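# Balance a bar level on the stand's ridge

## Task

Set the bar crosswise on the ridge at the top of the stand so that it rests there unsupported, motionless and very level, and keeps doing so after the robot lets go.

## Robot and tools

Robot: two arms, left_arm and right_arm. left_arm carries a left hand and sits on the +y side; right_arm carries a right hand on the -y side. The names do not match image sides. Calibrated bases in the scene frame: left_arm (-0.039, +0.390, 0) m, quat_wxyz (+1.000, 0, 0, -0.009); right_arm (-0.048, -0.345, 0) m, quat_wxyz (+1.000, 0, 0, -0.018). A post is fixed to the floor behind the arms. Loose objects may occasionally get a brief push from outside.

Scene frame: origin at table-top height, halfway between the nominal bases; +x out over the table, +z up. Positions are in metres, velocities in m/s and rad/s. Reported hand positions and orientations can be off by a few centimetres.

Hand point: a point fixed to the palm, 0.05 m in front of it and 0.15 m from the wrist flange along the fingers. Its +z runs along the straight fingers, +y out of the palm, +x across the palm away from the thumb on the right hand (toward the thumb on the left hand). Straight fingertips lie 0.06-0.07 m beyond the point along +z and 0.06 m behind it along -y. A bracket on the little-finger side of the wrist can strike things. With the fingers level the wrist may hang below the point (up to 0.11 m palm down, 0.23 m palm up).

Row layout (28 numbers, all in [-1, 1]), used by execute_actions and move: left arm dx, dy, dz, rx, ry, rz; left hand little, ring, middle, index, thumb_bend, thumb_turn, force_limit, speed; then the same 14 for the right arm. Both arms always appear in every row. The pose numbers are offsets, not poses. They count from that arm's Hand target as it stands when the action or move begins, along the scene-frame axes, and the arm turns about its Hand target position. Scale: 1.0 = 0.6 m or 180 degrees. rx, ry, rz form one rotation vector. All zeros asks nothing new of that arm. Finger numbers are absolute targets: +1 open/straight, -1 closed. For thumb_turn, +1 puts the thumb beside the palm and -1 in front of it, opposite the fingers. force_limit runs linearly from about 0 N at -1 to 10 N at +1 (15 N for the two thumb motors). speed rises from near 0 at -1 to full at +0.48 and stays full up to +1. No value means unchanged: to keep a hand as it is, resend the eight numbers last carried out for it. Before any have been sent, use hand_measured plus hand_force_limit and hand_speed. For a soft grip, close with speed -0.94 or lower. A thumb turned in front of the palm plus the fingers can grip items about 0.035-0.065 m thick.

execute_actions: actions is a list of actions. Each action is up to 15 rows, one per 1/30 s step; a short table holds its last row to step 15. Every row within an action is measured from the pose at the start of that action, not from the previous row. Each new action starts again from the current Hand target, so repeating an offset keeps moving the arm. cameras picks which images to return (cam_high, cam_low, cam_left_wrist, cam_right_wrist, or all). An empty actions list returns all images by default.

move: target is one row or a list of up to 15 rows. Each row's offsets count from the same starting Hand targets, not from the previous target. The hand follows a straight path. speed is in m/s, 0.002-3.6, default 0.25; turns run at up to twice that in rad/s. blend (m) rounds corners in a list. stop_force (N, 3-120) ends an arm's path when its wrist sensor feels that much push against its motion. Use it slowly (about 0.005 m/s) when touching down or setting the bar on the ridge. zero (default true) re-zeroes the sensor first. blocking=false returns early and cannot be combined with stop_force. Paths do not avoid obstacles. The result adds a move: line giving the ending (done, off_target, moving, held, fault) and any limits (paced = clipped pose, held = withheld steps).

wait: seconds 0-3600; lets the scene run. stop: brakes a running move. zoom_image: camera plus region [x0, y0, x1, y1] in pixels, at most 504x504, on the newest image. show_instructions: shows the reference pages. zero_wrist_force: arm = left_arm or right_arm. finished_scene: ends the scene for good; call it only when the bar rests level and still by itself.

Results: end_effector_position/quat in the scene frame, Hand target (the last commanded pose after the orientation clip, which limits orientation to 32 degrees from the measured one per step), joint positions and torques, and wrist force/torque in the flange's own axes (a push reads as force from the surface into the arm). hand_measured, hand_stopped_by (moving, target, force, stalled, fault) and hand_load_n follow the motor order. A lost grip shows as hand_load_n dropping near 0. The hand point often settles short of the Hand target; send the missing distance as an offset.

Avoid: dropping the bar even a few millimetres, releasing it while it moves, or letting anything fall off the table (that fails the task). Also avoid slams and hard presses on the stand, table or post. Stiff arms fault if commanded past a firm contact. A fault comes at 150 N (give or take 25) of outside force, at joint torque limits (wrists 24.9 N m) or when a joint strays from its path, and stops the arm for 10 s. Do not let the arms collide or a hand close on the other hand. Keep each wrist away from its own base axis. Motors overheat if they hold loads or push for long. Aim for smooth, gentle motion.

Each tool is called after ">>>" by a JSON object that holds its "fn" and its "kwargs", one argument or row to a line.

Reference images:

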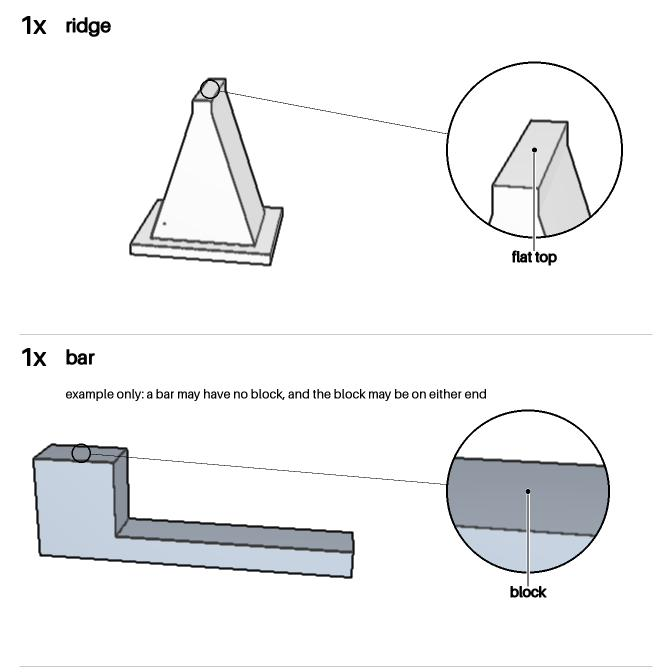

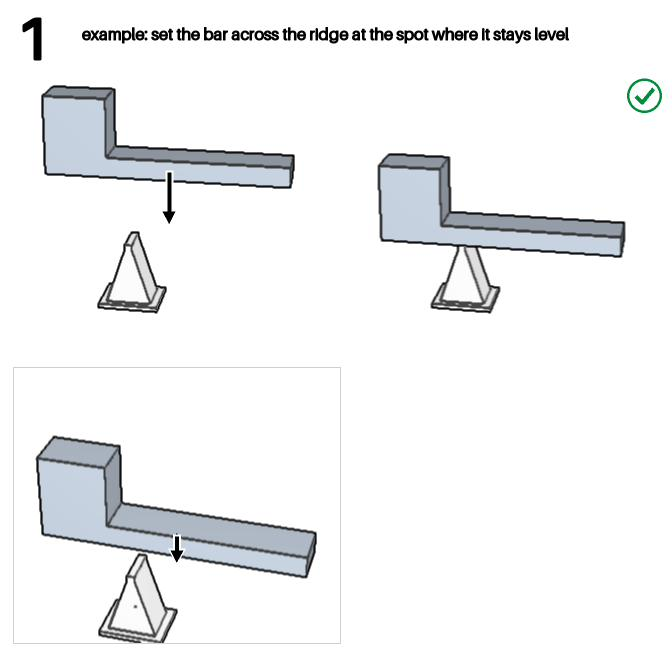

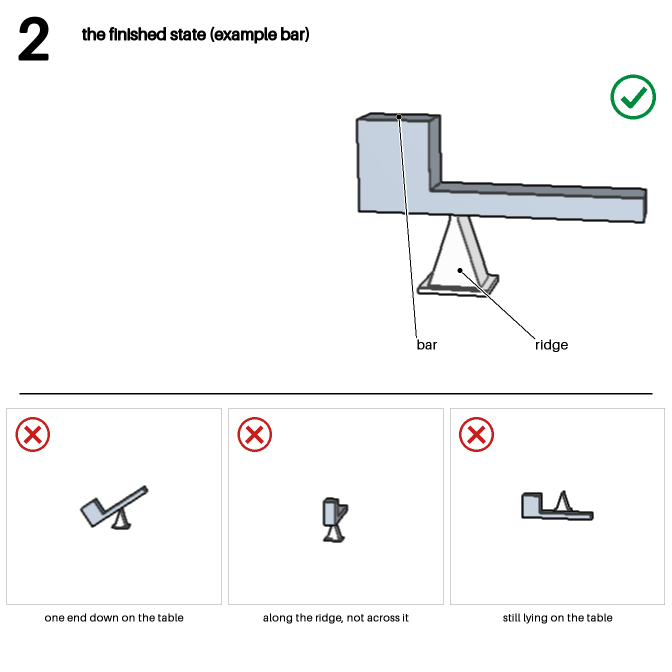

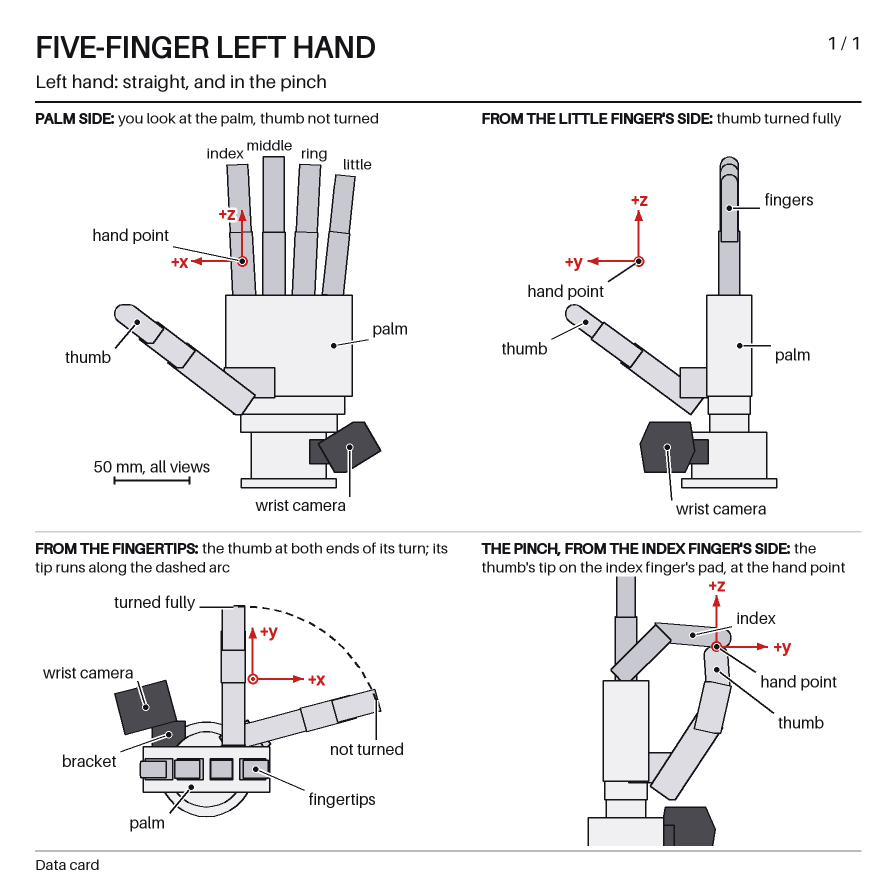

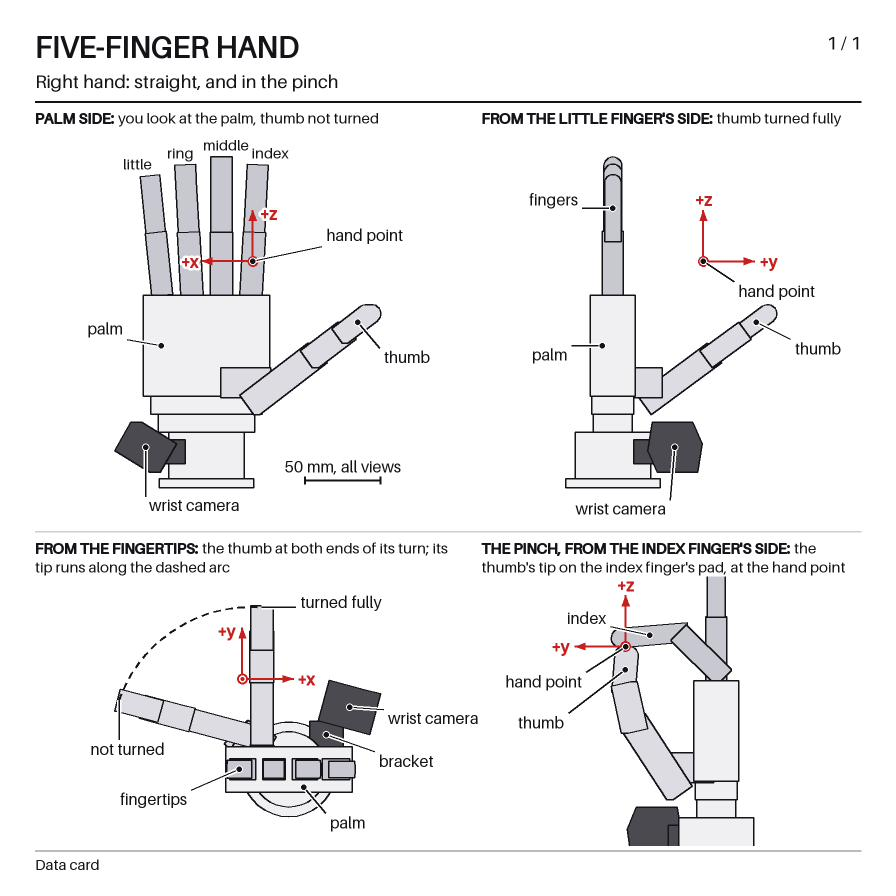

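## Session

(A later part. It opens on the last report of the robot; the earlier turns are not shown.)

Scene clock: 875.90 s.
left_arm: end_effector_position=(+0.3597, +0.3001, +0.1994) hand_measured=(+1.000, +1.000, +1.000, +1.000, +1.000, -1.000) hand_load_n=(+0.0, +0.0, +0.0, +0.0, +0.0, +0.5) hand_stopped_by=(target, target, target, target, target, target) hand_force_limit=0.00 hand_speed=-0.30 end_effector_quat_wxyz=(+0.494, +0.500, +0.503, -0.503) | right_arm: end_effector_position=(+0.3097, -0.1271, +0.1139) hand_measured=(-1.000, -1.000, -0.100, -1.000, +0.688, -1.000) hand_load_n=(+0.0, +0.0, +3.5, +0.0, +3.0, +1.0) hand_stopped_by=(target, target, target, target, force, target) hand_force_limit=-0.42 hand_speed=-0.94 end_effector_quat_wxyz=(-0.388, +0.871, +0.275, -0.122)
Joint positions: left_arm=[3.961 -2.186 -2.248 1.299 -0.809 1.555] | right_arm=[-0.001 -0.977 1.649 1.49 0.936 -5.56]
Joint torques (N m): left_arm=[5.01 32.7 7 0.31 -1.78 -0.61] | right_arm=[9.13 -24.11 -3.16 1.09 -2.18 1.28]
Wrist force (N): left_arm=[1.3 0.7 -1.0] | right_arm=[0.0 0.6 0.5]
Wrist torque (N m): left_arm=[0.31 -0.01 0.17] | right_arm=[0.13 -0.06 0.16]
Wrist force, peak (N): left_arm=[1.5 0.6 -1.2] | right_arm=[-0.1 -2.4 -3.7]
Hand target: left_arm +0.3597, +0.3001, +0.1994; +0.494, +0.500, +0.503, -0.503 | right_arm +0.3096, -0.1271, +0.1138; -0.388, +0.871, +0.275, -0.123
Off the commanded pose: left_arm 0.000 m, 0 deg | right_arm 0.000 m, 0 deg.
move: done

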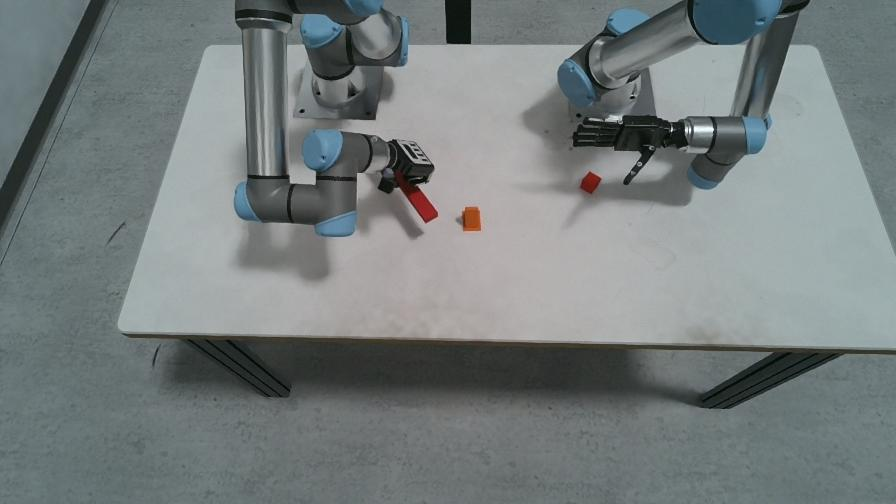

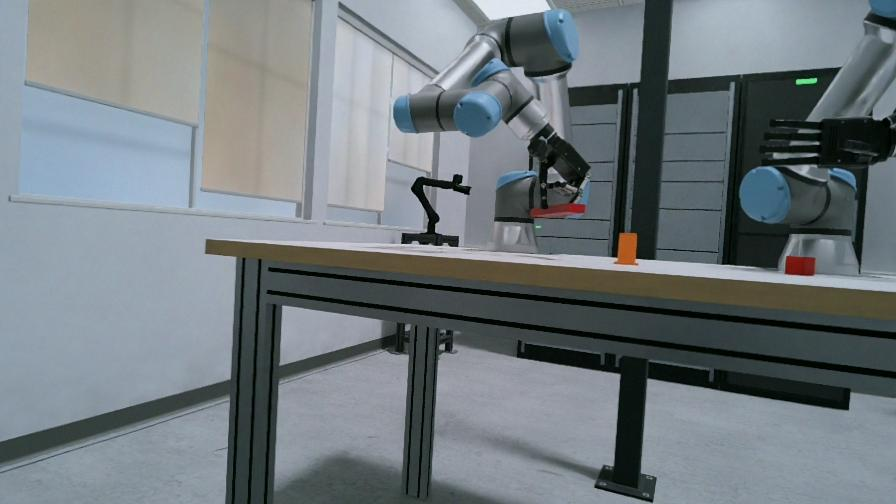

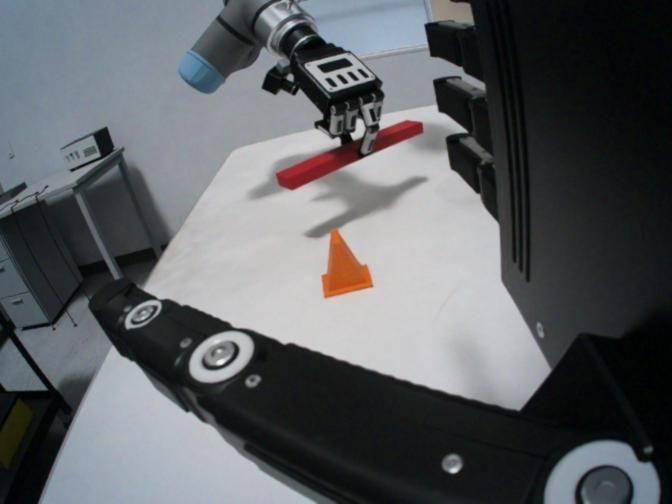

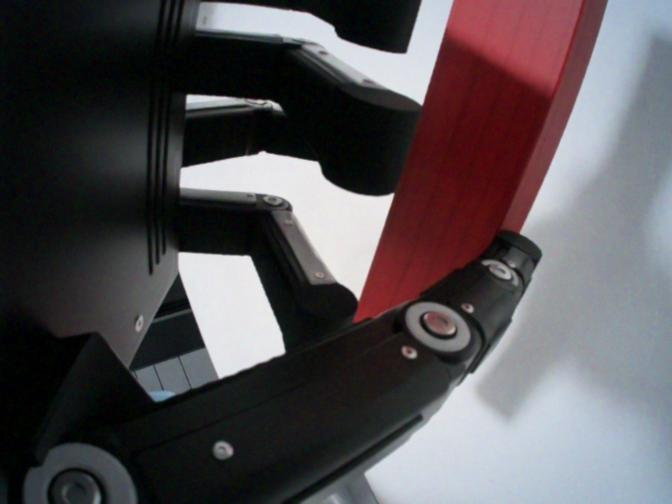

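>>> {"fn": "move", "kwargs": {
  "target": [0, 0, 0, 0, 0, 0, 1, 1, 1, 1, 1, -1, 0, -0.3, 0.0627, 0.2627, 0, 0, 0, -0.1861, -1, -1, -0.1, -1, 0.1, -1, -0.42, -0.94],
  "cameras": ["all"],
  "speed": 0.08
}}

>>> {"fn": "zoom_image", "kwargs": {
  "camera": "cam_left_wrist",
  "region": [240, 150, 440, 310]
}}

>>> {"fn": "zoom_image", "kwargs": {
  "camera": "cam_low",
  "region": [560, 180, 720, 280]
}}

>>> {"fn": "zoom_image", "kwargs": {
  "camera": "cam_high",
  "region": [400, 130, 540, 270]
}}

Scene clock: 906.93 s.
left_arm: end_effector_position=(+0.3597, +0.3001, +0.1994) hand_measured=(+1.000, +1.000, +1.000, +1.000, +1.000, -1.000) hand_load_n=(+0.0, +0.0, +0.0, +0.0, +0.0, +0.5) hand_stopped_by=(target, target, target, target, target, target) hand_force_limit=0.00 hand_speed=-0.30 end_effector_quat_wxyz=(+0.494, +0.500, +0.503, -0.503) | right_arm: end_effector_position=(+0.3472, +0.0305, +0.1139) hand_measured=(-1.000, -1.000, -0.100, -1.000, +0.688, -1.000) hand_load_n=(+0.0, +0.0, +4.0, +0.0, +2.5, +1.0) hand_stopped_by=(target, target, target, target, force, target) hand_force_limit=-0.42 hand_speed=-0.94 end_effector_quat_wxyz=(-0.407, +0.913, +0.013, -0.005)
Joint positions: left_arm=[3.961 -2.186 -2.248 1.299 -0.809 1.555] | right_arm=[0.252 -1.03 1.508 0.887 0.752 -4.434]
Joint torques (N m): left_arm=[5.71 34.32 6.34 0.48 -1.61 -0.62] | right_arm=[-8.41 -29.25 -6.84 2.03 -3.32 1.69]
Wrist force (N): left_arm=[1.4 0.6 -1.2] | right_arm=[0.2 0.8 0.0]
Wrist torque (N m): left_arm=[0.31 -0.03 0.17] | right_arm=[0.18 -0.06 0.19]
Wrist force, peak (N): left_arm=[1.6 0.7 -1.0] | right_arm=[0.1 1.0 0.6]
Hand target: left_arm +0.3597, +0.3001, +0.1994; +0.494, +0.500, +0.503, -0.503 | right_arm +0.3472, +0.0305, +0.1138; -0.407, +0.913, +0.012, -0.005
Off the commanded pose: left_arm 0.000 m, 0 deg | right_arm 0.000 m, 0 deg.
move: done

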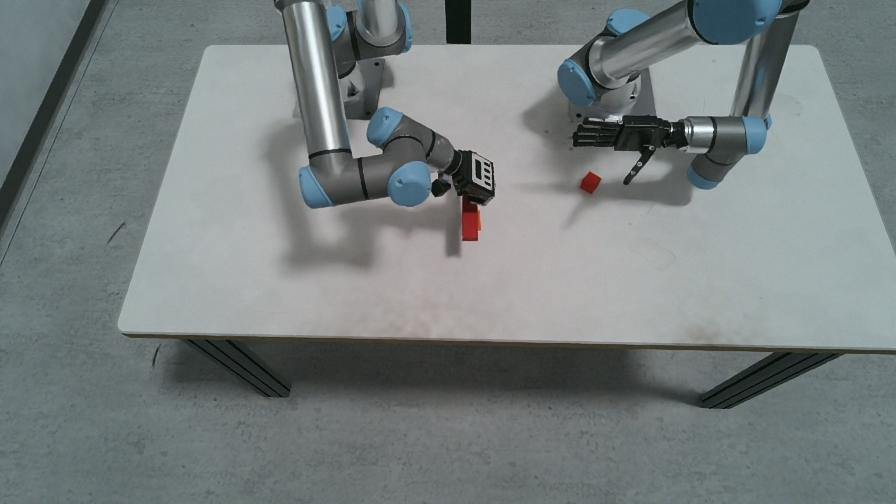

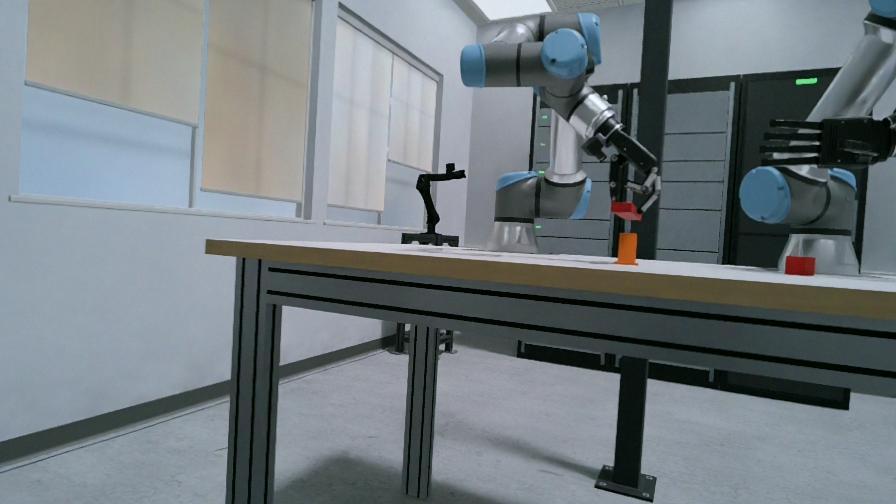

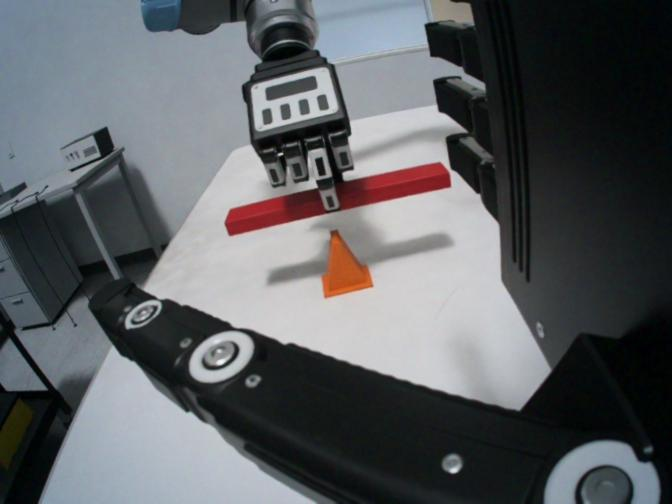

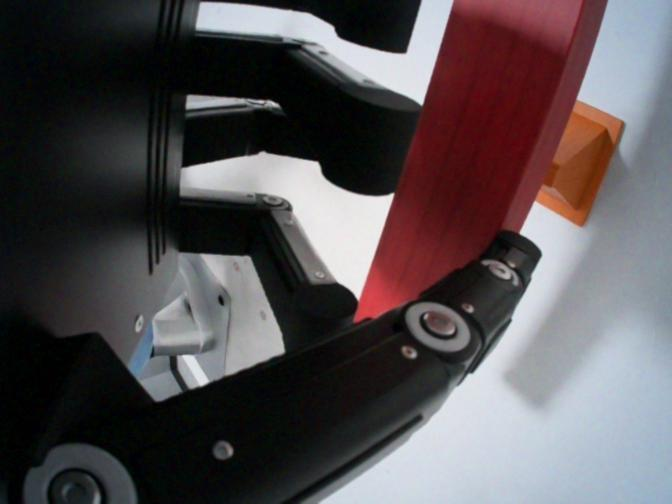

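Scaled by 2.520 from the camera's image (finer frame: 960x720).

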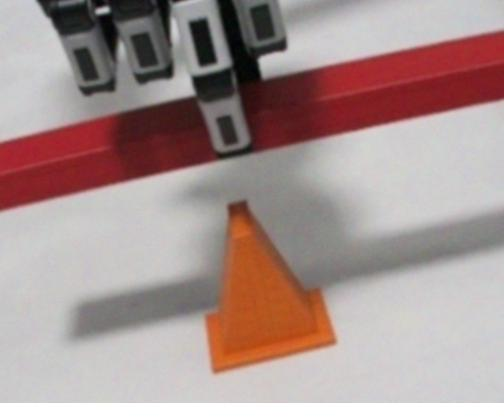

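Scaled by 3.150 from the camera's image (finer frame: 1280x720).

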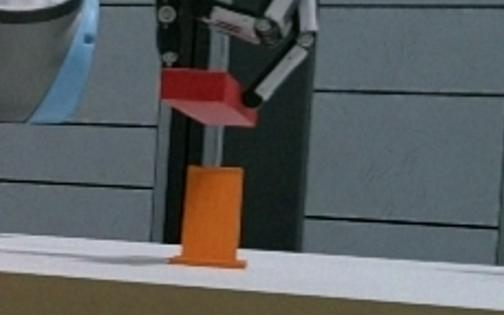

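Scaled by 3.600 from the camera's image (finer frame: 1280x720).

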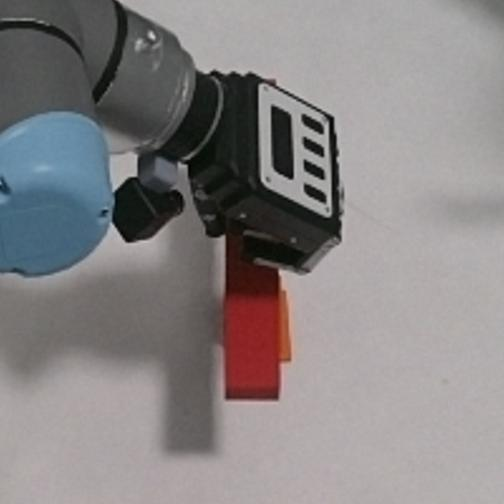

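>>> {"fn": "zoom_image", "kwargs": {
  "camera": "cam_low",
  "region": [600, 190, 670, 270]
}}

>>> {"fn": "zoom_image", "kwargs": {
  "camera": "cam_left_wrist",
  "region": [200, 130, 470, 310]
}}

Scaled by 6.300 from the camera's image (finer frame: 1280x720).

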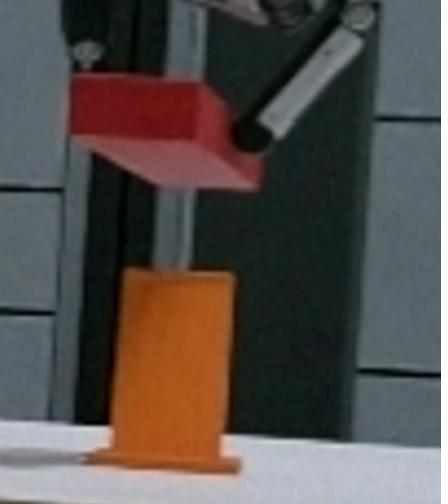

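Scaled by 1.867 from the camera's image (finer frame: 960x720).

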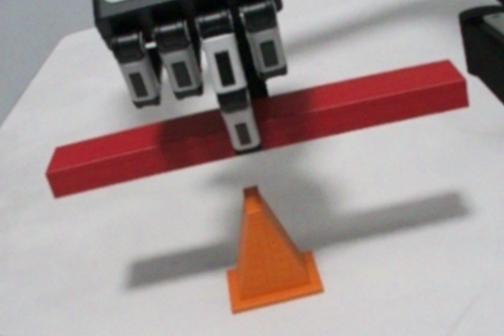

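>>> {"fn": "move", "kwargs": {
  "target": [0, 0, 0, 0, 0, 0, 1, 1, 1, 1, 1, -1, 0, -0.3, 0.0167, 0.0067, -0.033, 0, 0, 0, -1, -1, -0.1, -1, 0.1, -1, -0.42, -0.94],
  "cameras": ["all"],
  "speed": 0.04
}}

>>> {"fn": "zoom_image", "kwargs": {
  "camera": "cam_left_wrist",
  "region": [210, 150, 460, 310]
}}

>>> {"fn": "zoom_image", "kwargs": {
  "camera": "cam_left_wrist",
  "region": [300, 190, 380, 260]
}}

>>> {"fn": "zoom_image", "kwargs": {
  "camera": "cam_low",
  "region": [600, 190, 670, 270]
}}

>>> {"fn": "zoom_image", "kwargs": {
  "camera": "cam_high",
  "region": [430, 180, 520, 260]
}}

Scene clock: 990.60 s.
left_arm: end_effector_position=(+0.3597, +0.3001, +0.1994) hand_measured=(+1.000, +1.000, +1.000, +1.000, +1.000, -1.000) hand_load_n=(+0.5, +0.0, +0.0, +0.0, +0.0, +0.0) hand_stopped_by=(target, target, target, target, target, target) hand_force_limit=0.00 hand_speed=-0.30 end_effector_quat_wxyz=(+0.494, +0.500, +0.503, -0.503) | right_arm: end_effector_position=(+0.3574, +0.0346, +0.0939) hand_measured=(-1.000, -1.000, -0.100, -1.000, +0.688, -1.000) hand_load_n=(+0.5, +0.0, +3.5, +0.0, +3.0, +1.0) hand_stopped_by=(target, target, target, target, force, target) hand_force_limit=-0.42 hand_speed=-0.94 end_effector_quat_wxyz=(-0.407, +0.913, +0.012, -0.005) end_effector_velocity=(-0.001, +0.000, +0.002) end_effector_angular_velocity=(-0.001, +0.003, +0.000)
Joint positions: left_arm=[3.961 -2.186 -2.248 1.299 -0.809 1.555] | right_arm=[0.255 -0.985 1.49 0.856 0.753 -4.428]
Joint velocities: left_arm=[within noise] | right_arm=[0 -0.003 -0.001 0.007 0.001 0]
Joint torques (N m): left_arm=[5.86 33.17 7.37 0.53 -1.78 -0.46] | right_arm=[6.23 -46.97 -7.81 3.76 0.81 0.91]
Wrist force (N): left_arm=[1.5 0.6 -1.1] | right_arm=[0.3 0.7 0.4]
Wrist torque (N m): left_arm=[0.29 -0.04 0.18] | right_arm=[0.15 -0.10 0.00]
Wrist force, peak (N): left_arm=[1.4 0.8 -1.2] | right_arm=[0.1 1.0 0.6]
Hand target: left_arm +0.3597, +0.3001, +0.1994; +0.494, +0.500, +0.503, -0.503 | right_arm +0.3572, +0.0345, +0.0940; -0.407, +0.913, +0.012, -0.005
Off the commanded pose: left_arm 0.000 m, 0 deg | right_arm 0.000 m, 0 deg.
move: done

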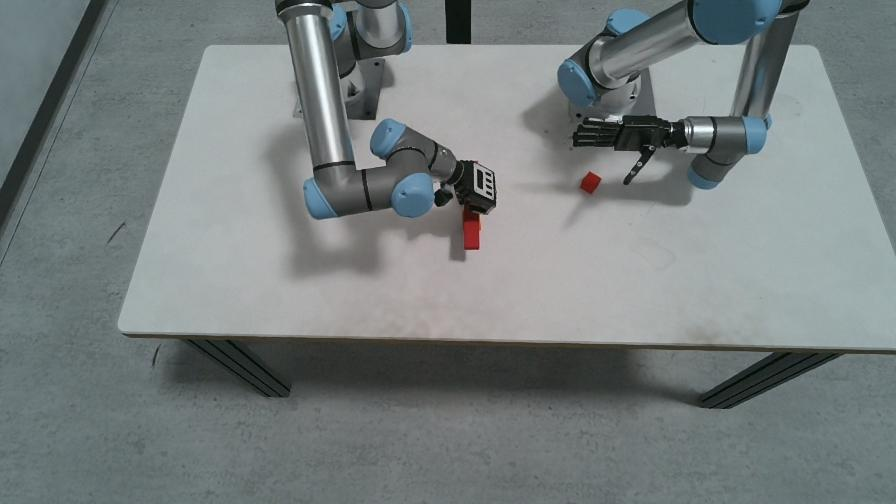

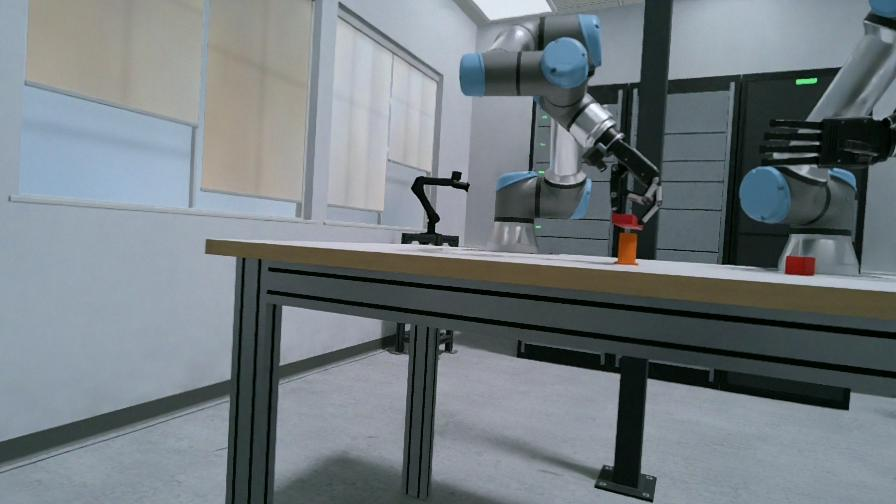

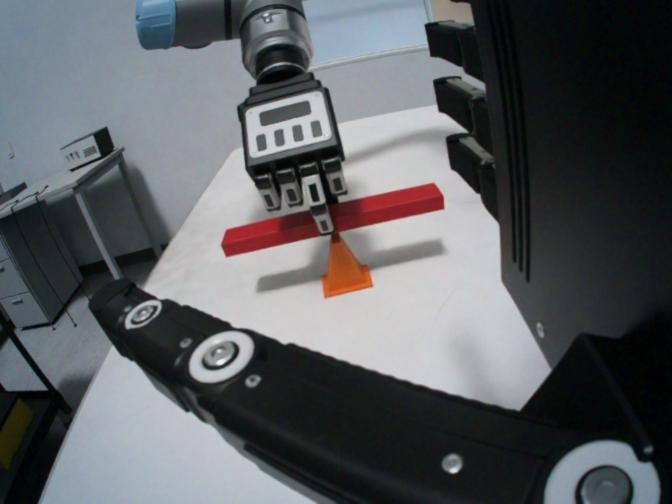

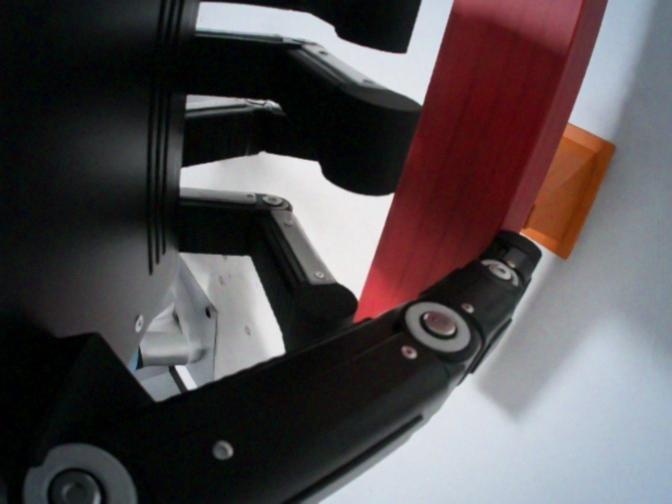

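Scaled by 2.016 from the camera's image (finer frame: 960x720).

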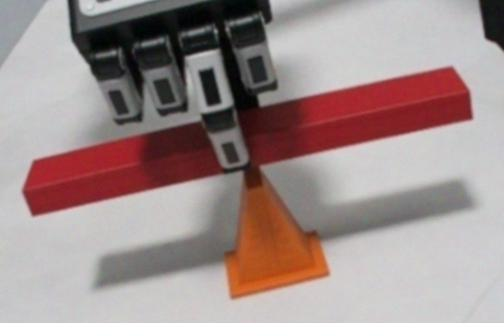

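Scaled by 6.300 from the camera's image (finer frame: 960x720).

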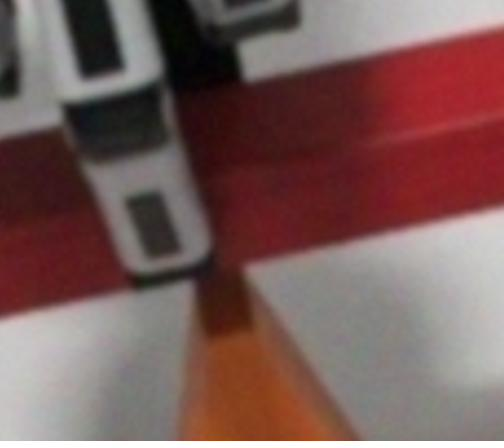

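Scaled by 6.300 from the camera's image (finer frame: 1280x720).

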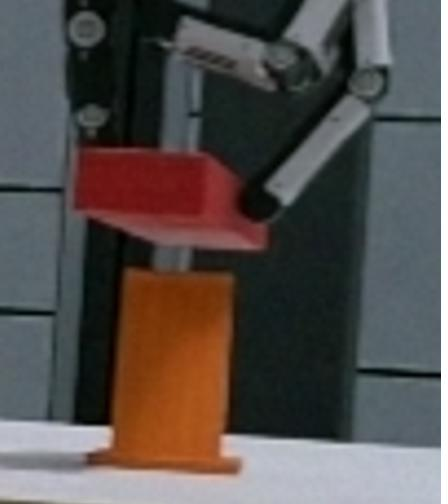

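Scaled by 5.600 from the camera's image (finer frame: 1280x720).

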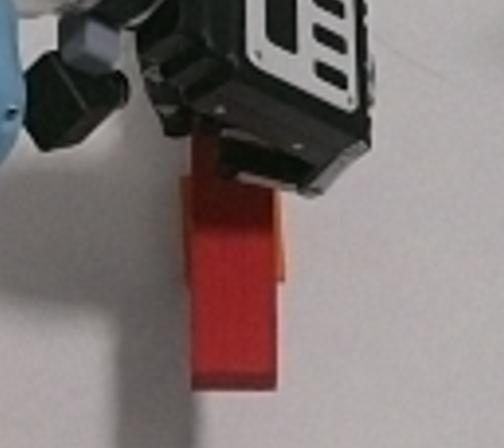

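>>> {"fn": "move", "kwargs": {
  "target": [0, 0, 0, 0, 0, 0, 1, 1, 1, 1, 1, -1, 0, -0.3, 0.0025, 0.0025, -0.0167, 0, 0, 0, -1, -1, -0.1, -1, 0.1, -1, -0.42, -0.94],
  "cameras": ["cam_high", "cam_low", "cam_left_wrist"],
  "speed": 0.03
}}

>>> {"fn": "zoom_image", "kwargs": {
  "camera": "cam_left_wrist",
  "region": [210, 180, 330, 300]
}}

>>> {"fn": "zoom_image", "kwargs": {
  "camera": "cam_left_wrist",
  "region": [330, 160, 460, 290]
}}

>>> {"fn": "zoom_image", "kwargs": {
  "camera": "cam_left_wrist",
  "region": [300, 200, 370, 270]
}}

>>> {"fn": "zoom_image", "kwargs": {
  "camera": "cam_low",
  "region": [600, 190, 670, 270]
}}

Scene clock: 1023.80 s.
left_arm: end_effector_position=(+0.3597, +0.3001, +0.1994) hand_measured=(+1.000, +1.000, +1.000, +1.000, +1.000, -1.000) hand_load_n=(+0.0, +0.0, +0.0, +0.0, +0.0, +0.5) hand_stopped_by=(target, target, target, target, target, target) hand_force_limit=0.00 hand_speed=-0.30 end_effector_quat_wxyz=(+0.494, +0.500, +0.503, -0.503) | right_arm: end_effector_position=(+0.3587, +0.0361, +0.0838) hand_measured=(-1.000, -1.000, -0.100, -1.000, +0.688, -1.000) hand_load_n=(+0.0, +0.0, +3.5, +0.0, +3.0, +1.0) hand_stopped_by=(target, target, target, target, force, target) hand_force_limit=-0.42 hand_speed=-0.94 end_effector_quat_wxyz=(-0.407, +0.913, +0.012, -0.006) end_effector_velocity=(-0.001, +0.000, +0.002) end_effector_angular_velocity=(-0.002, +0.001, +0.000)
Joint positions: left_arm=[3.961 -2.186 -2.248 1.299 -0.809 1.555] | right_arm=[0.258 -0.97 1.493 0.836 0.753 -4.425]
Joint velocities: left_arm=[within noise] | right_arm=[0 -0.003 0 0.005 0.001 0]
Joint torques (N m): left_arm=[4.8 33.6 5.3 0.39 -1.5 -0.59] | right_arm=[6.57 -45.9 -11.34 4.17 0.91 0.98]
Wrist force (N): left_arm=[1.3 0.4 -0.9] | right_arm=[0.4 0.8 0.2]
Wrist torque (N m): left_arm=[0.26 -0.01 0.17] | right_arm=[0.18 -0.12 0.01]
Wrist force, peak (N): left_arm=[1.5 0.6 -1.2] | right_arm=[0.3 1.1 0.5]
Hand target: left_arm +0.3597, +0.3001, +0.1994; +0.494, +0.500, +0.503, -0.503 | right_arm +0.3587, +0.0360, +0.0840; -0.407, +0.913, +0.012, -0.005
Off the commanded pose: left_arm 0.000 m, 0 deg | right_arm 0.000 m, 0 deg.
move: done

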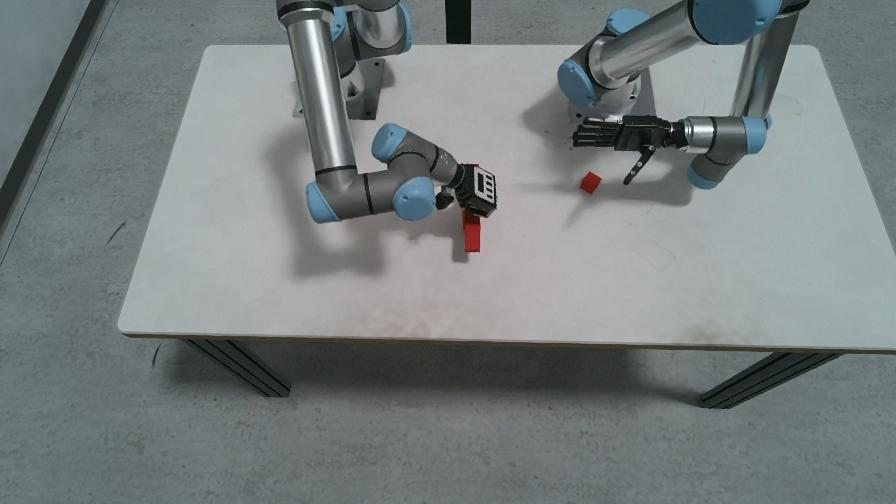

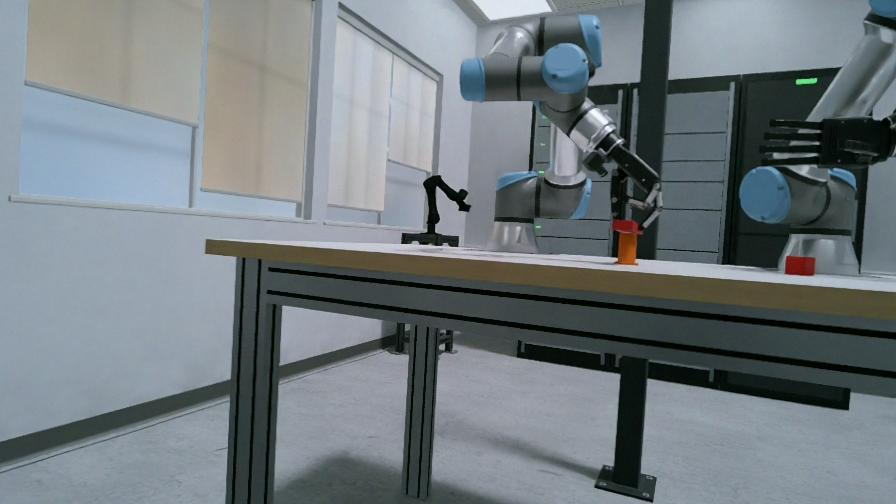

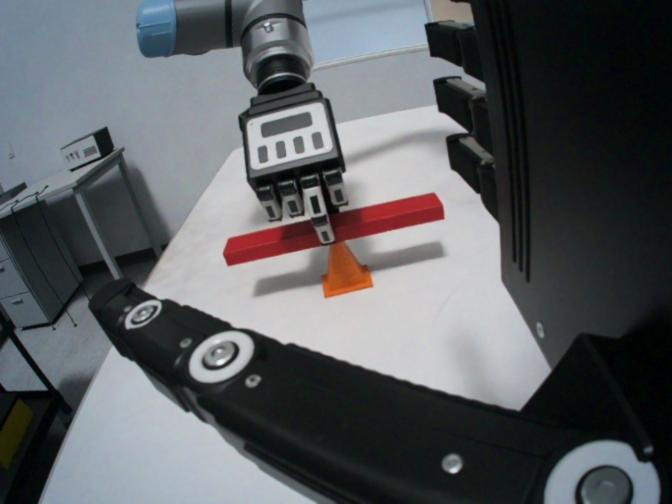

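Scaled by 4.200 from the camera's image (finer frame: 960x720).

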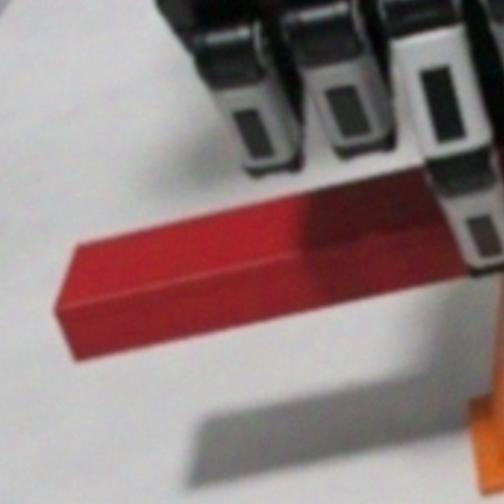

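Scaled by 3.877 from the camera's image (finer frame: 960x720).

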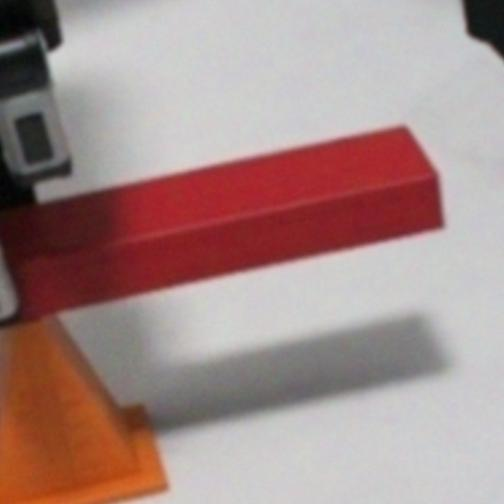

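Scaled by 7.200 from the camera's image (finer frame: 960x720).

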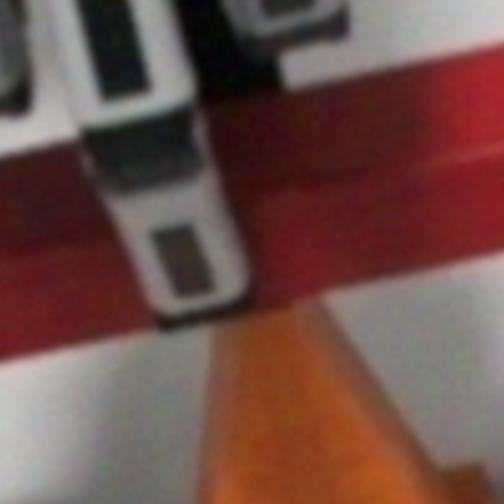

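Scaled by 6.300 from the camera's image (finer frame: 1280x720).

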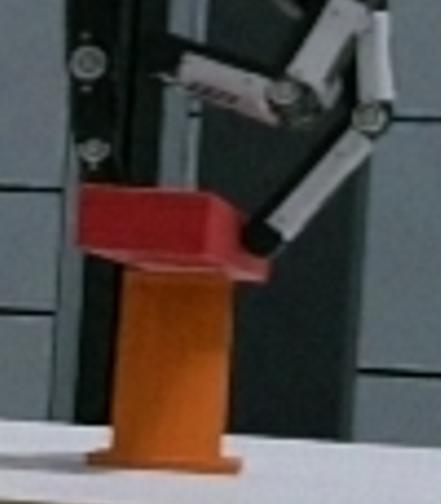

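>>> {"fn": "move", "kwargs": {
  "target": [0, 0, 0, 0, 0, 0, 1, 1, 1, 1, 1, -1, 0, -0.3, 0, 0, -0.0133, 0, 0, 0, -1, -1, -0.1, -1, 0.1, -1, -0.42, -0.94],
  "cameras": ["cam_low", "cam_left_wrist"],
  "speed": 0.006,
  "stop_force": 3
}}

>>> {"fn": "zoom_image", "kwargs": {
  "camera": "cam_left_wrist",
  "region": [210, 180, 330, 300]
}}

>>> {"fn": "zoom_image", "kwargs": {
  "camera": "cam_left_wrist",
  "region": [330, 160, 460, 290]
}}

>>> {"fn": "zoom_image", "kwargs": {
  "camera": "cam_low",
  "region": [600, 190, 670, 270]
}}

Scene clock: 1059.57 s.
left_arm: end_effector_position=(+0.3597, +0.3001, +0.1994) hand_measured=(+1.000, +1.000, +1.000, +1.000, +1.000, -1.000) hand_load_n=(+0.0, +0.0, +0.0, +0.0, +0.0, +0.0) hand_stopped_by=(target, target, target, target, target, target) hand_force_limit=0.00 hand_speed=-0.30 end_effector_quat_wxyz=(+0.494, +0.500, +0.503, -0.503) | right_arm: end_effector_position=(+0.3587, +0.0360, +0.0822) hand_measured=(-1.000, -1.000, -0.100, -1.000, +0.688, -1.000) hand_load_n=(+0.0, +0.0, +3.0, +0.0, +3.5, +1.0) hand_stopped_by=(target, target, target, target, force, target) hand_force_limit=-0.42 hand_speed=-0.94 end_effector_quat_wxyz=(-0.407, +0.913, +0.012, -0.005)
Joint positions: left_arm=[3.961 -2.186 -2.248 1.299 -0.809 1.555] | right_arm=[0.258 -0.968 1.494 0.832 0.753 -4.425]
Joint torques (N m): left_arm=[5.95 34.43 4.53 0.54 -1.4 -0.73] | right_arm=[-6.63 -48.81 -24.83 3.68 -0.98 -1.99]
Wrist force (N): left_arm=[1.4 0.6 -0.9] | right_arm=[0.3 -0.5 -1.2]
Wrist torque (N m): left_arm=[0.28 -0.01 0.17] | right_arm=[0.18 -0.03 -0.03]
Wrist force, peak (N): left_arm=[1.5 0.8 -1.0] | right_arm=[1.6 -3.7 -2.4]
Hand target: left_arm +0.3597, +0.3001, +0.1994; +0.494, +0.500, +0.503, -0.503 | right_arm +0.3588, +0.0360, +0.0822; -0.407, +0.913, +0.012, -0.005 (not the last commanded pose)
Off the commanded pose: left_arm 0.000 m, 0 deg | right_arm 0.006 m, 0 deg.
move: contact (right_arm)

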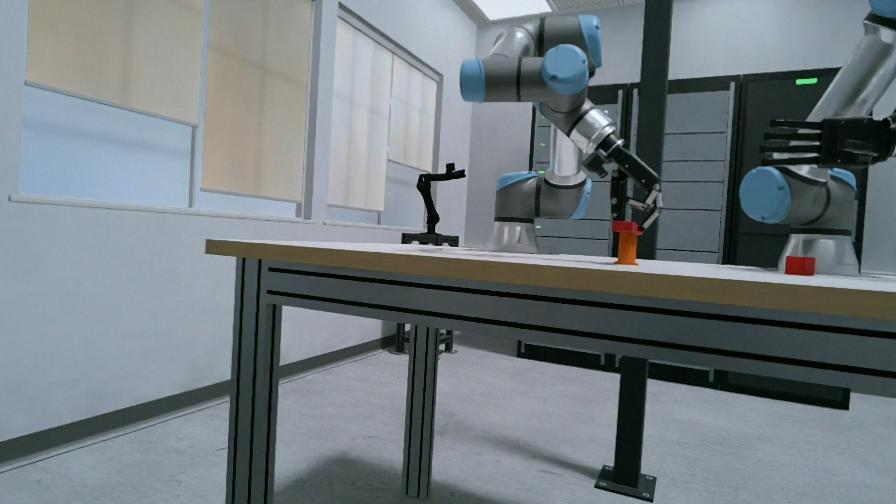

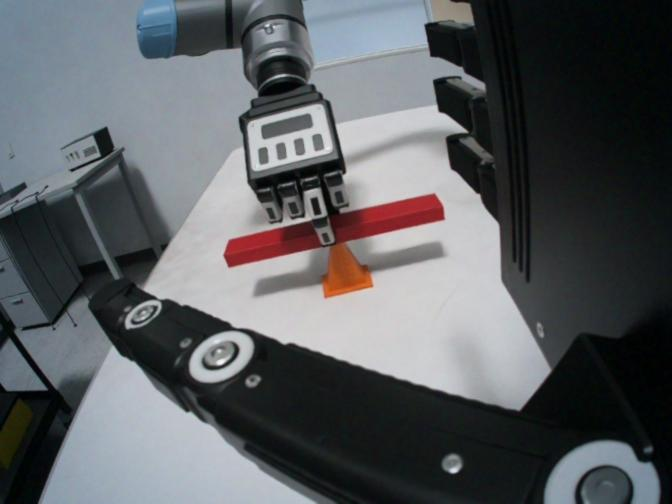

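Scaled by 4.200 from the camera's image (finer frame: 960x720).

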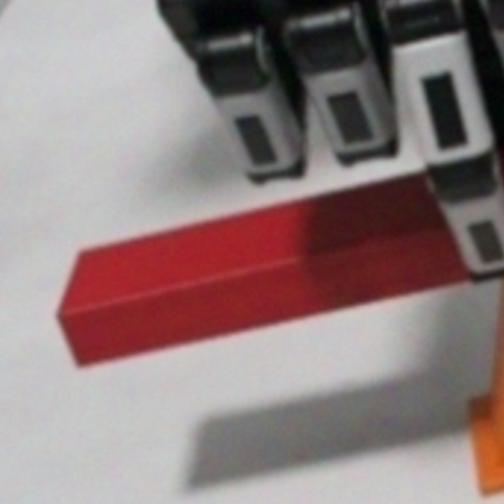

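Scaled by 3.877 from the camera's image (finer frame: 960x720).

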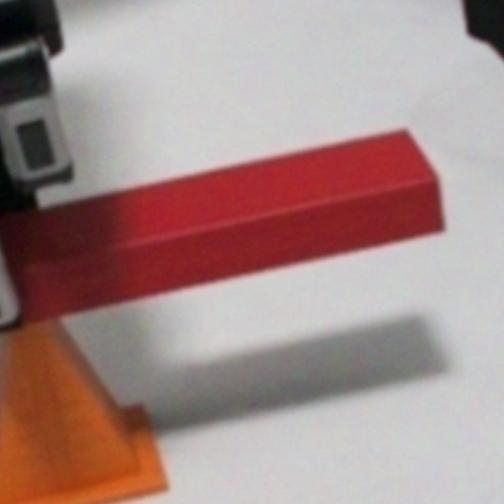

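Scaled by 6.300 from the camera's image (finer frame: 1280x720).

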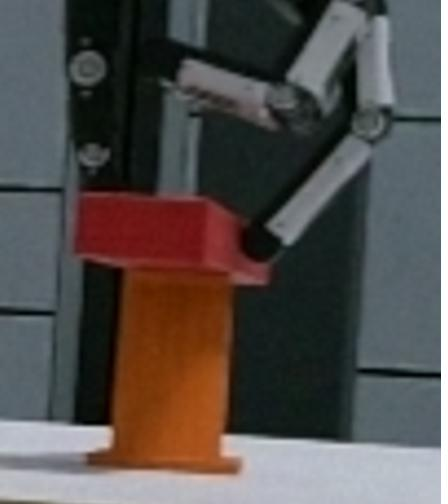

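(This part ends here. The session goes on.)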